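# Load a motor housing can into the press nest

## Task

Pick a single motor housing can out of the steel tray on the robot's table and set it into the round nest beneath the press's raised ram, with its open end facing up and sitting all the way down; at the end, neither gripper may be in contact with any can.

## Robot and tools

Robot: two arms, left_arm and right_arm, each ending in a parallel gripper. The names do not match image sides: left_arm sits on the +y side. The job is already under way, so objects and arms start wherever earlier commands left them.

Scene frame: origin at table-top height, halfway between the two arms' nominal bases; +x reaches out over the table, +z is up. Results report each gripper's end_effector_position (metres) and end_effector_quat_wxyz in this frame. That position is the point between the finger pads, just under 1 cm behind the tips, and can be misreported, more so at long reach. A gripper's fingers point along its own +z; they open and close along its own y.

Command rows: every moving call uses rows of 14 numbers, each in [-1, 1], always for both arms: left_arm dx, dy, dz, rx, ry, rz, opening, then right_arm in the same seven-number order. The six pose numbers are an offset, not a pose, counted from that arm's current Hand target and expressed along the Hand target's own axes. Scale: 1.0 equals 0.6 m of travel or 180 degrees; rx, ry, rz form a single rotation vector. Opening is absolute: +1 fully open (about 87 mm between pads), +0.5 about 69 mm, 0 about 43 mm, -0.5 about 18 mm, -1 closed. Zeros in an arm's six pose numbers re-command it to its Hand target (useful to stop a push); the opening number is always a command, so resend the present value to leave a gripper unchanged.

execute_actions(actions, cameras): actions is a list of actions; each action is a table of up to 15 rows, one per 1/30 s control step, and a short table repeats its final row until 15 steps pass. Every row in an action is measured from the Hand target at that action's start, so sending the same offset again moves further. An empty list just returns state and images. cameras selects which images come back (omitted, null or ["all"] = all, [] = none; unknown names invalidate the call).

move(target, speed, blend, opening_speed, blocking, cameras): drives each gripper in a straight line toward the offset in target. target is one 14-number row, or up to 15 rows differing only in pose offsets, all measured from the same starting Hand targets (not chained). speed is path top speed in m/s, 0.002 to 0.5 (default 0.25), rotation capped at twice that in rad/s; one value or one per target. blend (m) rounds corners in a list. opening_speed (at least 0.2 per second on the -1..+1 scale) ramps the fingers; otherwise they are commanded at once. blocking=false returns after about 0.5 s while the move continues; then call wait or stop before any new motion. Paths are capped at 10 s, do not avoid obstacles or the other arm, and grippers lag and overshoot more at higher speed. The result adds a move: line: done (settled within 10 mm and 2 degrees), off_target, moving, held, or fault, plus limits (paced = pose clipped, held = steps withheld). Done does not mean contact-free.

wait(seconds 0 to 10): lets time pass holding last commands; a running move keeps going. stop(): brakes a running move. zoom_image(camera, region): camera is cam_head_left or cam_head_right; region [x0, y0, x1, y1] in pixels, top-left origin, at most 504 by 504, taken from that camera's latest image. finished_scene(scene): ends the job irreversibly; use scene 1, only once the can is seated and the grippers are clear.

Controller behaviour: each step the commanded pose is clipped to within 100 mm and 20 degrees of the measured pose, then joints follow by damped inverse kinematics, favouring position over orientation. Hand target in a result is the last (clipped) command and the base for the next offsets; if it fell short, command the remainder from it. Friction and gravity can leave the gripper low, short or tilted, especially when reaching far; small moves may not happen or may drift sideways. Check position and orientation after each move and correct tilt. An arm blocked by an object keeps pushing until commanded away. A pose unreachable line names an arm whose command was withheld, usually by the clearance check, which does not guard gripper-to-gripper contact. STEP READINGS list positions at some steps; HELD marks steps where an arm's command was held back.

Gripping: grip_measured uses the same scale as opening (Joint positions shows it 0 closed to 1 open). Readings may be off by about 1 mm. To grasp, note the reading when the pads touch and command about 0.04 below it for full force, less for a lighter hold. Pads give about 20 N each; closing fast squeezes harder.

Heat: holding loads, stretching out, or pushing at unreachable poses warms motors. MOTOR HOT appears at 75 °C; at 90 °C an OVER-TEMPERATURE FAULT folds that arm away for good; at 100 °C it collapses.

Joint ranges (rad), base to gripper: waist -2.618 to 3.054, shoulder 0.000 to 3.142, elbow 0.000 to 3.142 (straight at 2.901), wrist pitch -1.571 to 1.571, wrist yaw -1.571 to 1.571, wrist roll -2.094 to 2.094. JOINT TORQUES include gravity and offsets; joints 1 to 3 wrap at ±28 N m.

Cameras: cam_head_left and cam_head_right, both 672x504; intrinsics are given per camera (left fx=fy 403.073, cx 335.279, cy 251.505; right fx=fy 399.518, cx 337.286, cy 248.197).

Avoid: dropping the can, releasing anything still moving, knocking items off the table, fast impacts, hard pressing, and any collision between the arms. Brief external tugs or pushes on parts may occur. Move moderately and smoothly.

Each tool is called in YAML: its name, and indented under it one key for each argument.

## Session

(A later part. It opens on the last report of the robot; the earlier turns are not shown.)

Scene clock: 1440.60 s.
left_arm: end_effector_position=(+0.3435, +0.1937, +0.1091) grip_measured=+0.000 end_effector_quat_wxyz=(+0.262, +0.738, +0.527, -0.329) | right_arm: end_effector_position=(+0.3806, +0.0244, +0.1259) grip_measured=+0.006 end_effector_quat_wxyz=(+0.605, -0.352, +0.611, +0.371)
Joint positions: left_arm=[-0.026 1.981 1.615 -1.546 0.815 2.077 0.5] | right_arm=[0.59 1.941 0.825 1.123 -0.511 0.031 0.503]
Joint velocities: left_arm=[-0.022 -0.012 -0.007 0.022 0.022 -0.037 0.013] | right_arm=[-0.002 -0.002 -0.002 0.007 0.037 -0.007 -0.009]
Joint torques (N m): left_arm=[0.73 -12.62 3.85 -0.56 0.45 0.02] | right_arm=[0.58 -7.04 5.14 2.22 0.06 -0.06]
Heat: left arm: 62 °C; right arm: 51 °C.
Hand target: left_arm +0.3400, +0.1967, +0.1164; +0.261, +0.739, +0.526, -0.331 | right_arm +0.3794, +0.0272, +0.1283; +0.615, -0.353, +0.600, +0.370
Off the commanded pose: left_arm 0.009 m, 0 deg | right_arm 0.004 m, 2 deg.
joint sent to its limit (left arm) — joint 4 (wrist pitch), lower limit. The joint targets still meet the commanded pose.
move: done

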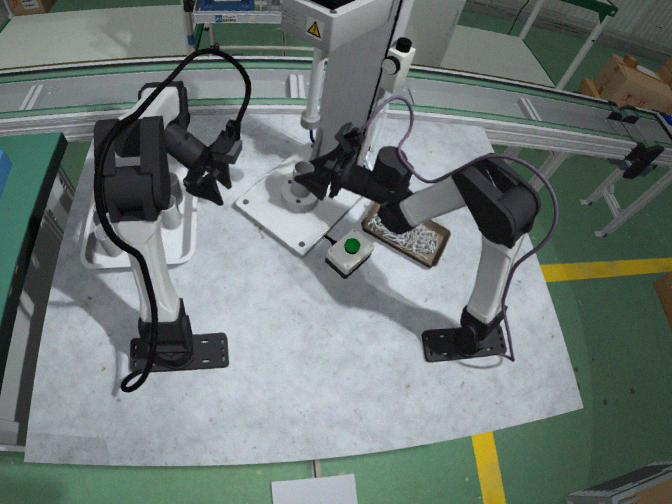

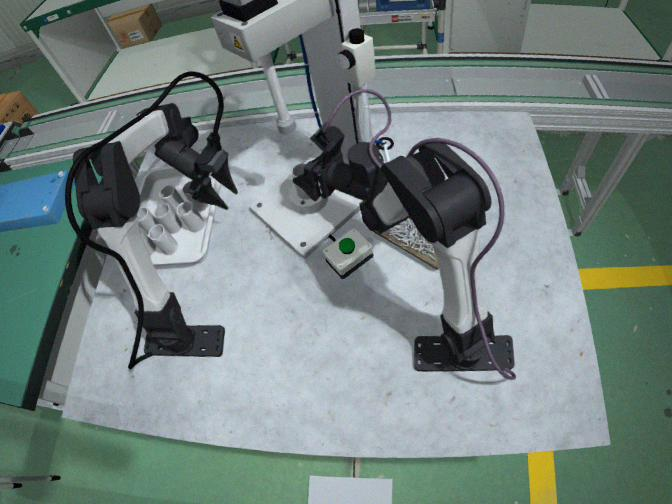

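move:
  target: [0,0,0,0,0,0,0,0.02,0,0,0.0,0,0,-0.14]
  speed: 0.03
  cameras: ["cam_head_left","cam_head_right"]

zoom_image:
  camera: "cam_head_left"
  region: [265, 140, 345, 220]

zoom_image:
  camera: "cam_head_right"
  region: [265, 140, 345, 220]

Scene clock: 1444.20 s.
left_arm: end_effector_position=(+0.3435, +0.1937, +0.1091) grip_measured=+0.000 end_effector_quat_wxyz=(+0.262, +0.738, +0.527, -0.329) | right_arm: end_effector_position=(+0.3817, +0.0239, +0.1141) grip_measured=+0.006 end_effector_quat_wxyz=(+0.607, -0.351, +0.610, +0.368)
Joint positions: left_arm=[-0.026 1.981 1.615 -1.546 0.815 2.077 0.5] | right_arm=[0.59 1.983 0.815 1.178 -0.505 0.028 0.503]
Joint velocities: left_arm=[-0.012 0.027 -0.017 0.022 -0.037 0.037 -0.006] | right_arm=[-0.017 -0.002 -0.007 -0.022 0.007 -0.11 -0.018]
Joint torques (N m): left_arm=[0.68 -12.57 3.89 -0.56 0.49 0.04] | right_arm=[0.66 -7.09 5.11 2.17 0.01 -0.03]
Heat: left arm: 62 °C; right arm: 50 °C.
Hand target: left_arm +0.3400, +0.1967, +0.1164; +0.261, +0.739, +0.526, -0.331 | right_arm +0.3795, +0.0277, +0.1163; +0.615, -0.353, +0.600, +0.370
Off the commanded pose: left_arm 0.009 m, 0 deg | right_arm 0.005 m, 2 deg.
joint sent to its limit (left arm) — joint 4 (wrist pitch), lower limit. The joint targets still meet the commanded pose.
move: done

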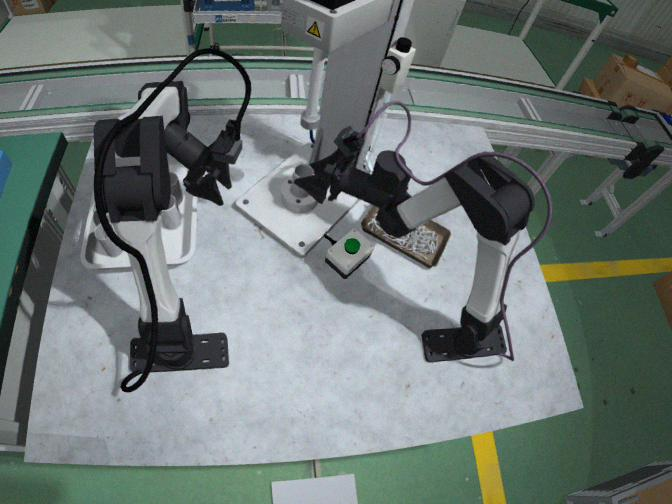

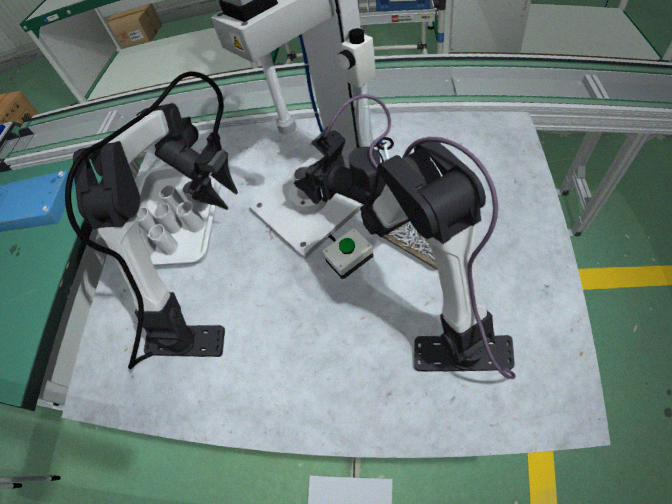

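Scaled by 6.300.

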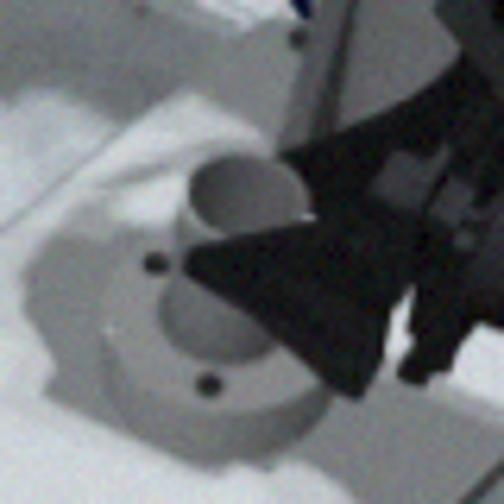

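Scaled by 6.300.

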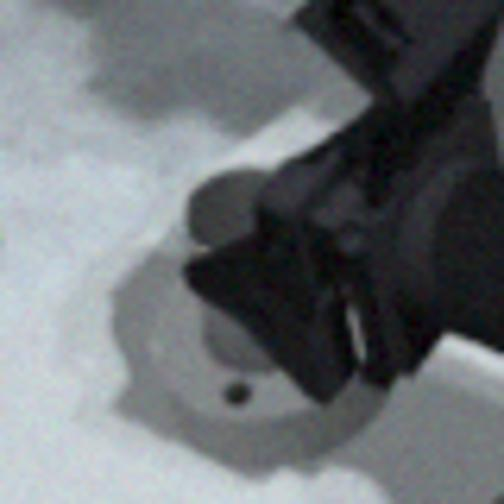

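It's in the hole. Continue down to the plateau.

move:
  target: [0,0,0,0,0,0,0,0.013,0,0,0.0,0,0,-0.14]
  speed: 0.03
  cameras: []

move:
  target: [0,0,0,0,0,0,0,0.013,0,0,0.0,0,0,-0.14]
  speed: 0.03
  cameras: ["cam_head_left","cam_head_right"]

zoom_image:
  camera: "cam_head_left"
  region: [265, 140, 345, 220]

Scene clock: 1448.30 s.
left_arm: end_effector_position=(+0.3435, +0.1937, +0.1091) grip_measured=+0.000 end_effector_quat_wxyz=(+0.262, +0.738, +0.527, -0.329) | right_arm: end_effector_position=(+0.3819, +0.0241, +0.1102) grip_measured=+0.006 end_effector_quat_wxyz=(+0.612, -0.351, +0.606, +0.369)
Joint positions: left_arm=[-0.026 1.981 1.615 -1.546 0.815 2.077 0.5] | right_arm=[0.59 2.007 0.81 1.22 -0.505 0.028 0.503]
Joint velocities: left_arm=[-0.002 0.007 0.012 -0.007 0.007 0.007 -0.001] | right_arm=[-0.012 -0.017 -0.002 -0.037 -0.022 -0.037 0.009]
Joint torques (N m): left_arm=[0.66 -12.59 3.93 -0.54 0.45 0.02] | right_arm=[0.72 -6.75 5.11 2.07 0.02 -0.03]
Heat: left arm: 62 °C; right arm: 50 °C.
Hand target: left_arm +0.3400, +0.1967, +0.1164; +0.261, +0.739, +0.526, -0.331 | right_arm +0.3795, +0.0280, +0.1082; +0.615, -0.353, +0.600, +0.370
Off the commanded pose: left_arm 0.009 m, 0 deg | right_arm 0.005 m, 1 deg.
joint sent to its limit (left arm) — joint 4 (wrist pitch), lower limit. The joint targets still meet the commanded pose.
move: done
No camera images: "cameras" was empty.

Scene clock: 1449.13 s.
left_arm: end_effector_position=(+0.3435, +0.1937, +0.1091) grip_measured=+0.000 end_effector_quat_wxyz=(+0.262, +0.738, +0.527, -0.329) | right_arm: end_effector_position=(+0.3824, +0.0243, +0.1064) grip_measured=+0.006 end_effector_quat_wxyz=(+0.617, -0.351, +0.600, +0.369)
Joint positions: left_arm=[-0.026 1.981 1.615 -1.546 0.815 2.077 0.5] | right_arm=[0.59 2.033 0.807 1.263 -0.505 0.028 0.503]
Joint velocities: left_arm=[-0.007 -0.007 -0.022 -0.051 -0.007 -0.066 0.001] | right_arm=[0.012 0.007 -0.017 0.037 0.022 -0.022 -0.004]
Joint torques (N m): left_arm=[0.62 -12.7 3.9 -0.52 0.45 0.04] | right_arm=[0.77 -6.52 5.01 1.96 0.04 -0.02]
Heat: left arm: 62 °C; right arm: 50 °C.
Hand target: left_arm +0.3400, +0.1967, +0.1164; +0.261, +0.739, +0.526, -0.331 | right_arm +0.3795, +0.0283, +0.1004; +0.615, -0.353, +0.600, +0.370
Off the commanded pose: left_arm 0.009 m, 0 deg | right_arm 0.008 m, 0 deg.
joint sent to its limit (left arm) — joint 4 (wrist pitch), lower limit. The joint targets still meet the commanded pose.
move: done

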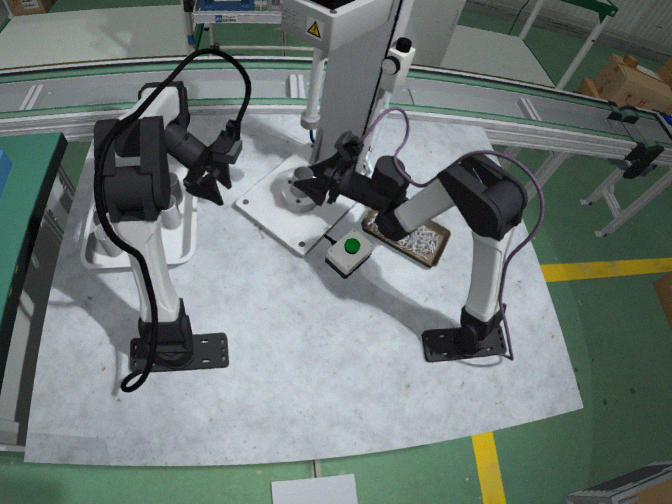

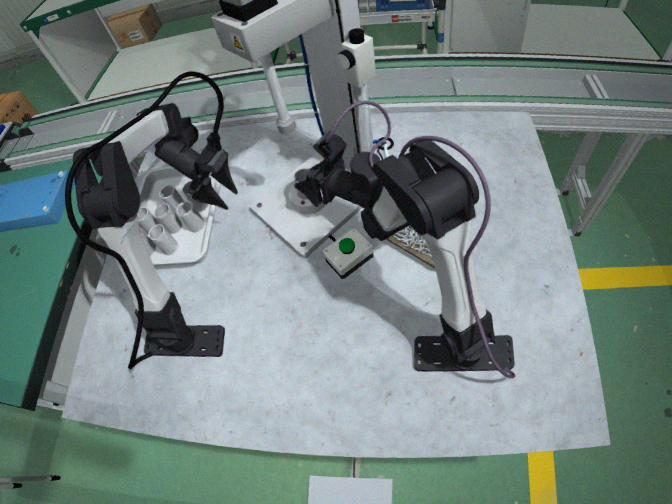

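Scaled by 6.300.

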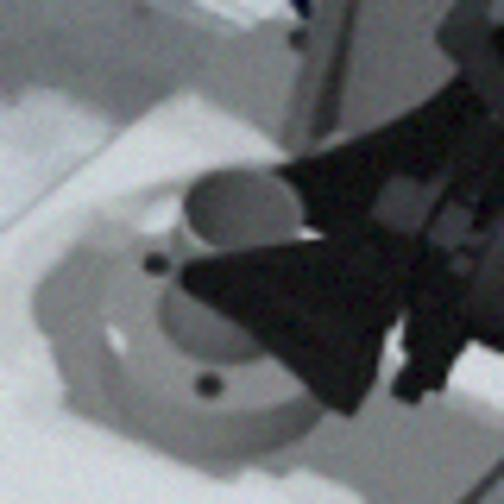

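move:
  target: [0,0,0,0,0,0,0,0.01,0,0,0.0,0.014,0,-0.14]
  speed: 0.03
  cameras: ["cam_head_left","cam_head_right"]

zoom_image:
  camera: "cam_head_left"
  region: [265, 140, 345, 220]

Scene clock: 1452.60 s.
left_arm: end_effector_position=(+0.3435, +0.1937, +0.1091) grip_measured=+0.000 end_effector_quat_wxyz=(+0.262, +0.738, +0.527, -0.329) | right_arm: end_effector_position=(+0.3814, +0.0254, +0.1047) grip_measured=+0.006 end_effector_quat_wxyz=(+0.616, -0.356, +0.600, +0.366)
Joint positions: left_arm=[-0.026 1.981 1.615 -1.546 0.815 2.077 0.5] | right_arm=[0.593 2.033 0.807 1.257 -0.505 0.014 0.503]
Joint velocities: left_arm=[-0.012 -0.017 0.012 -0.022 0.11 -0.051 -0.004] | right_arm=[-0.012 0.002 0.022 -0.066 -0.007 0.022 0.001]
Joint torques (N m): left_arm=[0.62 -12.71 3.89 -0.57 0.43 0.06] | right_arm=[0.65 -7.79 5.67 1.26 0.05 -0.13]
Heat: left arm: 62 °C; right arm: 50 °C.
Hand target: left_arm +0.3400, +0.1967, +0.1164; +0.261, +0.739, +0.526, -0.331 | right_arm +0.3795, +0.0285, +0.0945; +0.602, -0.361, +0.613, +0.363
Off the commanded pose: left_arm 0.009 m, 0 deg | right_arm 0.011 m, 2 deg.
joint sent to its limit (left arm) — joint 4 (wrist pitch), lower limit. The joint targets still meet the commanded pose.
move: off_target (right_arm)

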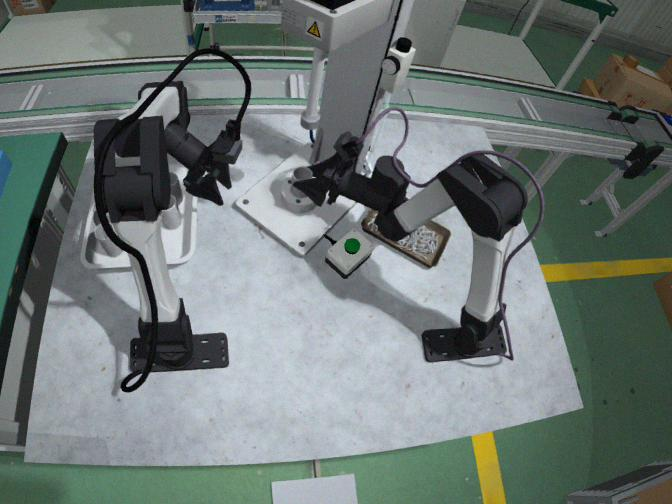

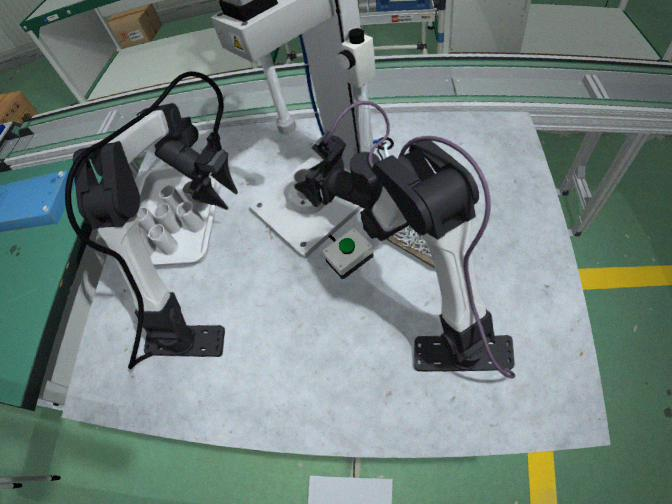

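Scaled by 6.300.

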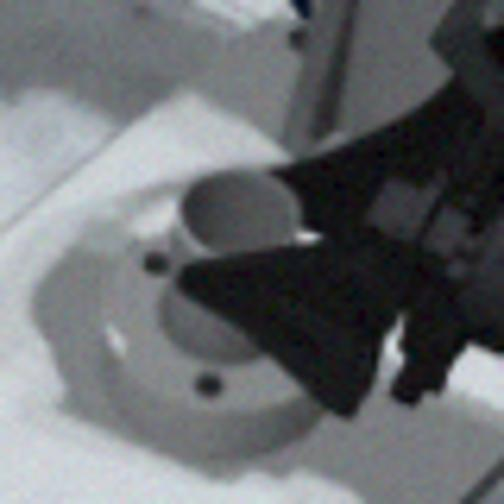

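move:
  target: [0,0,0,0,0,0,0,0.0,-0.003,-0.006,0.0,0.008,0,-0.14]
  speed: 0.03
  cameras: ["cam_head_left","cam_head_right"]

zoom_image:
  camera: "cam_head_left"
  region: [265, 140, 345, 220]

zoom_image:
  camera: "cam_head_right"
  region: [265, 140, 345, 220]

Scene clock: 1458.37 s.
left_arm: end_effector_position=(+0.3435, +0.1937, +0.1091) grip_measured=+0.000 end_effector_quat_wxyz=(+0.262, +0.738, +0.527, -0.329) | right_arm: end_effector_position=(+0.3809, +0.0252, +0.1042) grip_measured=+0.006 end_effector_quat_wxyz=(+0.615, -0.362, +0.600, +0.362)
Joint positions: left_arm=[-0.026 1.981 1.615 -1.546 0.815 2.077 0.5] | right_arm=[0.593 2.027 0.807 1.242 -0.509 0 0.503]
Joint velocities: left_arm=[0.007 -0.002 -0.012 -0.007 0.051 0.007 0.001] | right_arm=[0.002 0.007 -0.007 0.022 -0.007 -0.037 -0.013]
Joint torques (N m): left_arm=[0.73 -12.52 3.9 -0.52 0.48 0.05] | right_arm=[-0.06 -9.37 5.42 0.92 0.01 -0.1]
Heat: left arm: 62 °C; right arm: 49 °C.
Hand target: left_arm +0.3400, +0.1967, +0.1164; +0.261, +0.739, +0.526, -0.331 | right_arm +0.3793, +0.0245, +0.0947; +0.594, -0.366, +0.621, +0.358
Off the commanded pose: left_arm 0.009 m, 0 deg | right_arm 0.010 m, 3 deg.
joint sent to its limit (left arm) — joint 4 (wrist pitch), lower limit. The joint targets still meet the commanded pose.
move: off_target (right_arm)

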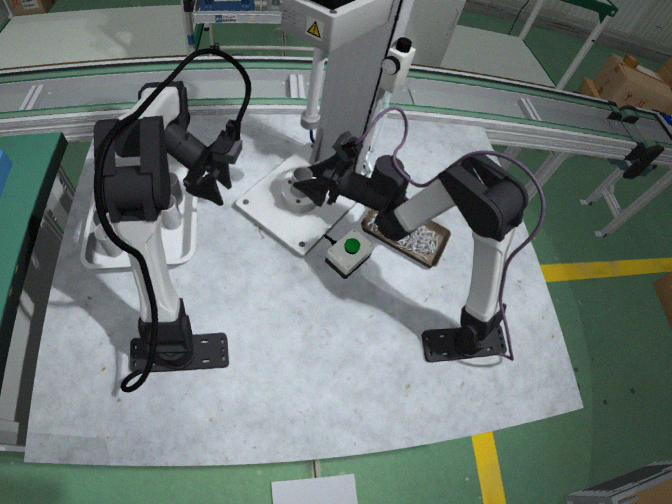

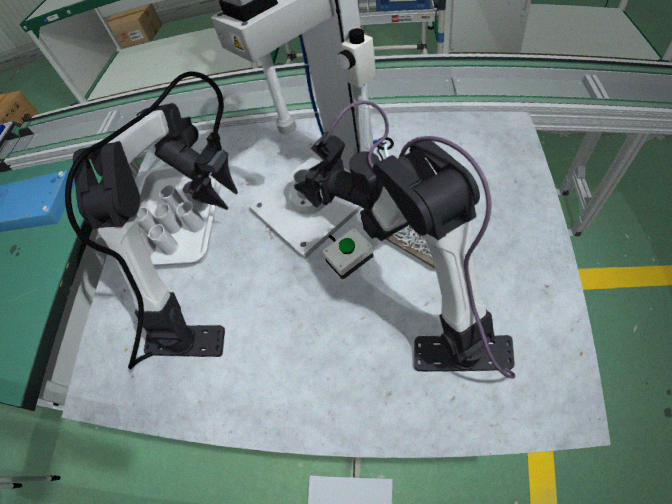

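Scaled by 6.300.

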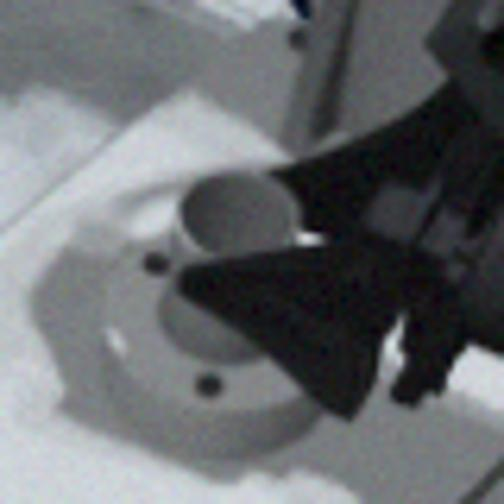

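Scaled by 6.300.

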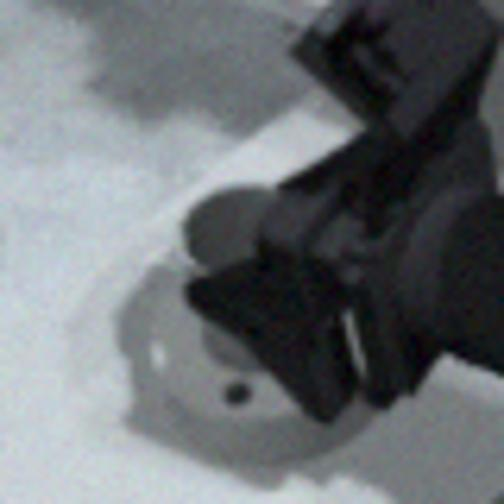

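move:
  target: [0,0,0,0,0,0,0,-0.012,0,0,0.0,-0.008,0,-0.14]
  speed: 0.03
  cameras: []

move:
  target: [0,0,0,0,0,0,0,0,0,0,0.0,0,0,0.5]
  opening_speed: 0.25

zoom_image:
  camera: "cam_head_left"
  region: [265, 140, 345, 220]

zoom_image:
  camera: "cam_head_right"
  region: [265, 140, 345, 220]

Scene clock: 1468.57 s.
left_arm: end_effector_position=(+0.3435, +0.1937, +0.1091) grip_measured=+0.000 end_effector_quat_wxyz=(+0.262, +0.738, +0.527, -0.329) | right_arm: end_effector_position=(+0.3809, +0.0252, +0.1042) grip_measured=+0.006 end_effector_quat_wxyz=(+0.615, -0.362, +0.600, +0.362)
Joint positions: left_arm=[-0.026 1.981 1.615 -1.546 0.815 2.077 0.5] | right_arm=[0.593 2.027 0.807 1.242 -0.509 -0.001 0.503]
Joint velocities: left_arm=[-0.007 -0.007 0.017 0.051 -0.022 -0.007 -0.006] | right_arm=[-0.002 0.002 -0.002 -0.037 -0.007 -0.007 0.001]
Joint torques (N m): left_arm=[0.66 -12.63 3.89 -0.51 0.43 0.04] | right_arm=[-0.17 -9.7 5.3 1.16 0 0.05]
Heat: left arm: 62 °C; right arm: 49 °C.
Hand target: left_arm +0.3400, +0.1967, +0.1164; +0.261, +0.739, +0.526, -0.331 | right_arm +0.3795, +0.0246, +0.1018; +0.602, -0.361, +0.613, +0.363
Off the commanded pose: left_arm 0.009 m, 0 deg | right_arm 0.003 m, 2 deg.
joint sent to its limit (left arm) — joint 4 (wrist pitch), lower limit. The joint targets still meet the commanded pose.
move: done
No camera images: "cameras" was empty.

Scene clock: 1471.33 s.
left_arm: end_effector_position=(+0.3435, +0.1937, +0.1091) grip_measured=+0.000 end_effector_quat_wxyz=(+0.262, +0.738, +0.527, -0.329) | right_arm: end_effector_position=(+0.3788, +0.0239, +0.0911) grip_measured=+0.500 end_effector_quat_wxyz=(+0.595, -0.362, +0.620, +0.362)
Joint positions: left_arm=[-0.026 1.981 1.615 -1.546 0.815 2.077 0.5] | right_arm=[0.593 2.027 0.807 1.185 -0.509 0 0.75]
Joint velocities: left_arm=[-0.007 -0.012 -0.002 -0.022 0.022 -0.051 -0.001] | right_arm=[-0.002 -0.002 -0.007 0.022 -0.007 -0.007 -0.01]
Joint torques (N m): left_arm=[0.69 -12.64 3.89 -0.53 0.43 0.06] | right_arm=[-0.16 -9.77 5.42 1.75 -0.02 0.04]
Heat: left arm: 62 °C; right arm: 49 °C.
Hand target: left_arm +0.3400, +0.1967, +0.1164; +0.261, +0.739, +0.526, -0.331 | right_arm +0.3795, +0.0246, +0.1018; +0.602, -0.361, +0.613, +0.363
Off the commanded pose: left_arm 0.009 m, 0 deg | right_arm 0.011 m, 1 deg.
joint sent to its limit (left arm) — joint 4 (wrist pitch), lower limit. The joint targets still meet the commanded pose.
move: off_target (right_arm)

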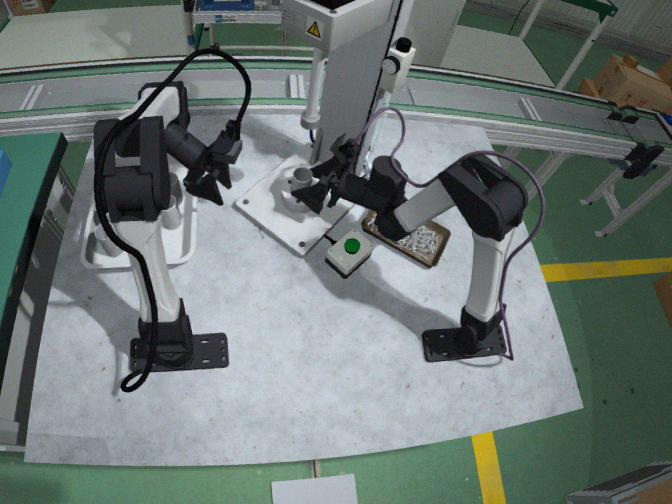

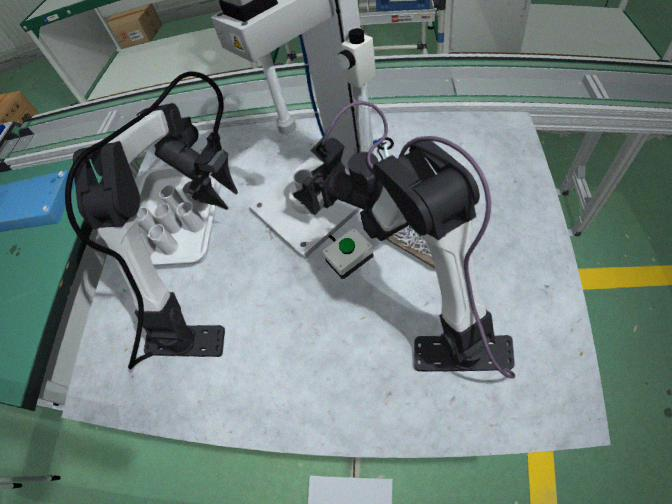

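Scaled by 6.300.

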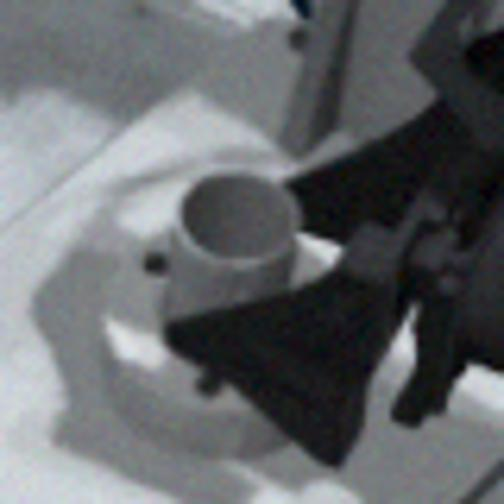

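Scaled by 6.300.

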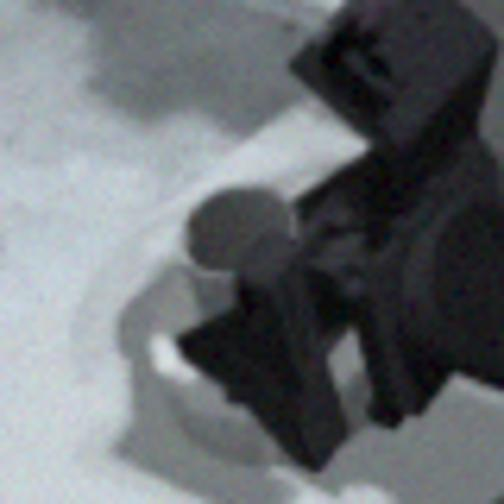

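move:
  target:
    - [0,0,0,0,0,0,0,-0.008,0,-0.02,0,0,0,0.5]
    - [0,0,0,0,0,0,0,-0.01,0,-0.12,0,0,0,0.5]
    - [0,0,0,0,0,0,0,-0.01,0,-0.22,0,0,0,0.5]
  speed: 0.08

zoom_image:
  camera: "cam_head_left"
  region: [265, 140, 345, 220]

zoom_image:
  camera: "cam_head_right"
  region: [265, 140, 345, 220]

Scene clock: 1477.40 s.
left_arm: end_effector_position=(+0.3435, +0.1937, +0.1091) grip_measured=+0.000 end_effector_quat_wxyz=(+0.262, +0.738, +0.527, -0.329) | right_arm: end_effector_position=(+0.3166, -0.0891, +0.0975) grip_measured=+0.500 end_effector_quat_wxyz=(+0.588, -0.356, +0.628, +0.364)
Joint positions: left_arm=[-0.026 1.981 1.615 -1.546 0.815 2.077 0.5] | right_arm=[0.34 1.708 0.375 1.275 -0.757 -0.001 0.75]
Joint velocities: left_arm=[0.007 0.007 0.002 -0.007 -0.125 -0.007 -0.018] | right_arm=[-0.007 0.002 -0.002 0.007 -0.11 -0.037 -0.001]
Joint torques (N m): left_arm=[0.58 -12.48 3.86 -0.54 0.47 0.05] | right_arm=[-0.94 -7.51 4.04 1.85 -0.18 -0.08]
Heat: left arm: 62 °C; right arm: 49 °C.
Hand target: left_arm +0.3400, +0.1967, +0.1164; +0.261, +0.739, +0.526, -0.331 | right_arm +0.3158, -0.0911, +0.1094; +0.602, -0.362, +0.613, +0.362
Off the commanded pose: left_arm 0.009 m, 0 deg | right_arm 0.012 m, 2 deg.
joint sent to its limit (left arm) — joint 4 (wrist pitch), lower limit. The joint targets still meet the commanded pose.
move: off_target (right_arm)

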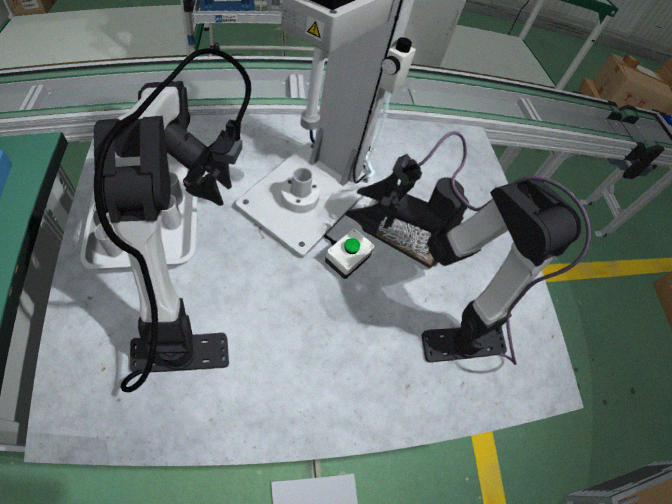

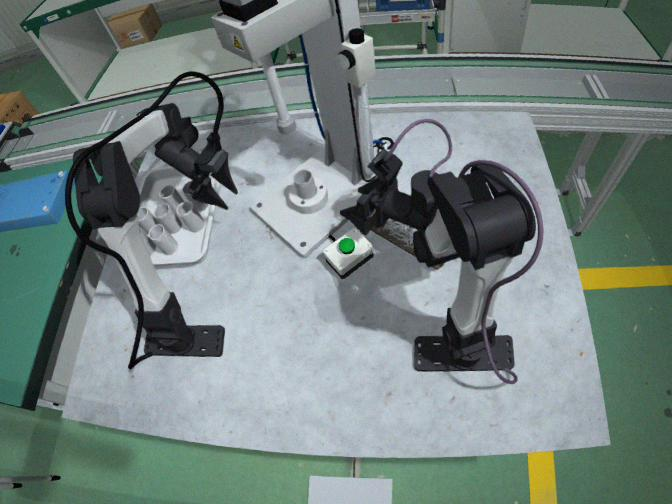

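Scaled by 6.300.

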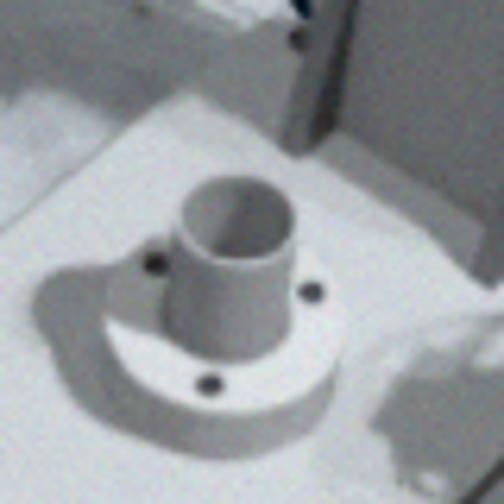

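Scaled by 6.300.

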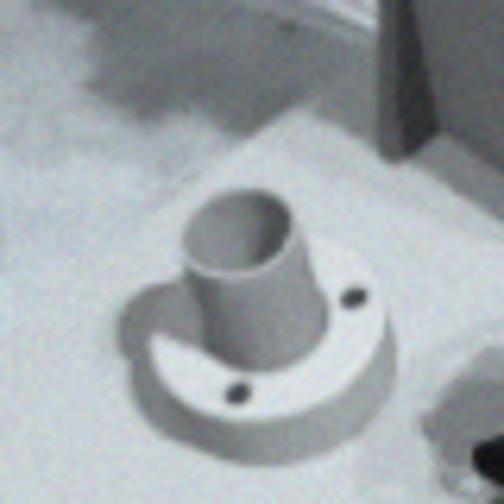

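finished_scene:
  scene: 1

The scene is finished: the task was done.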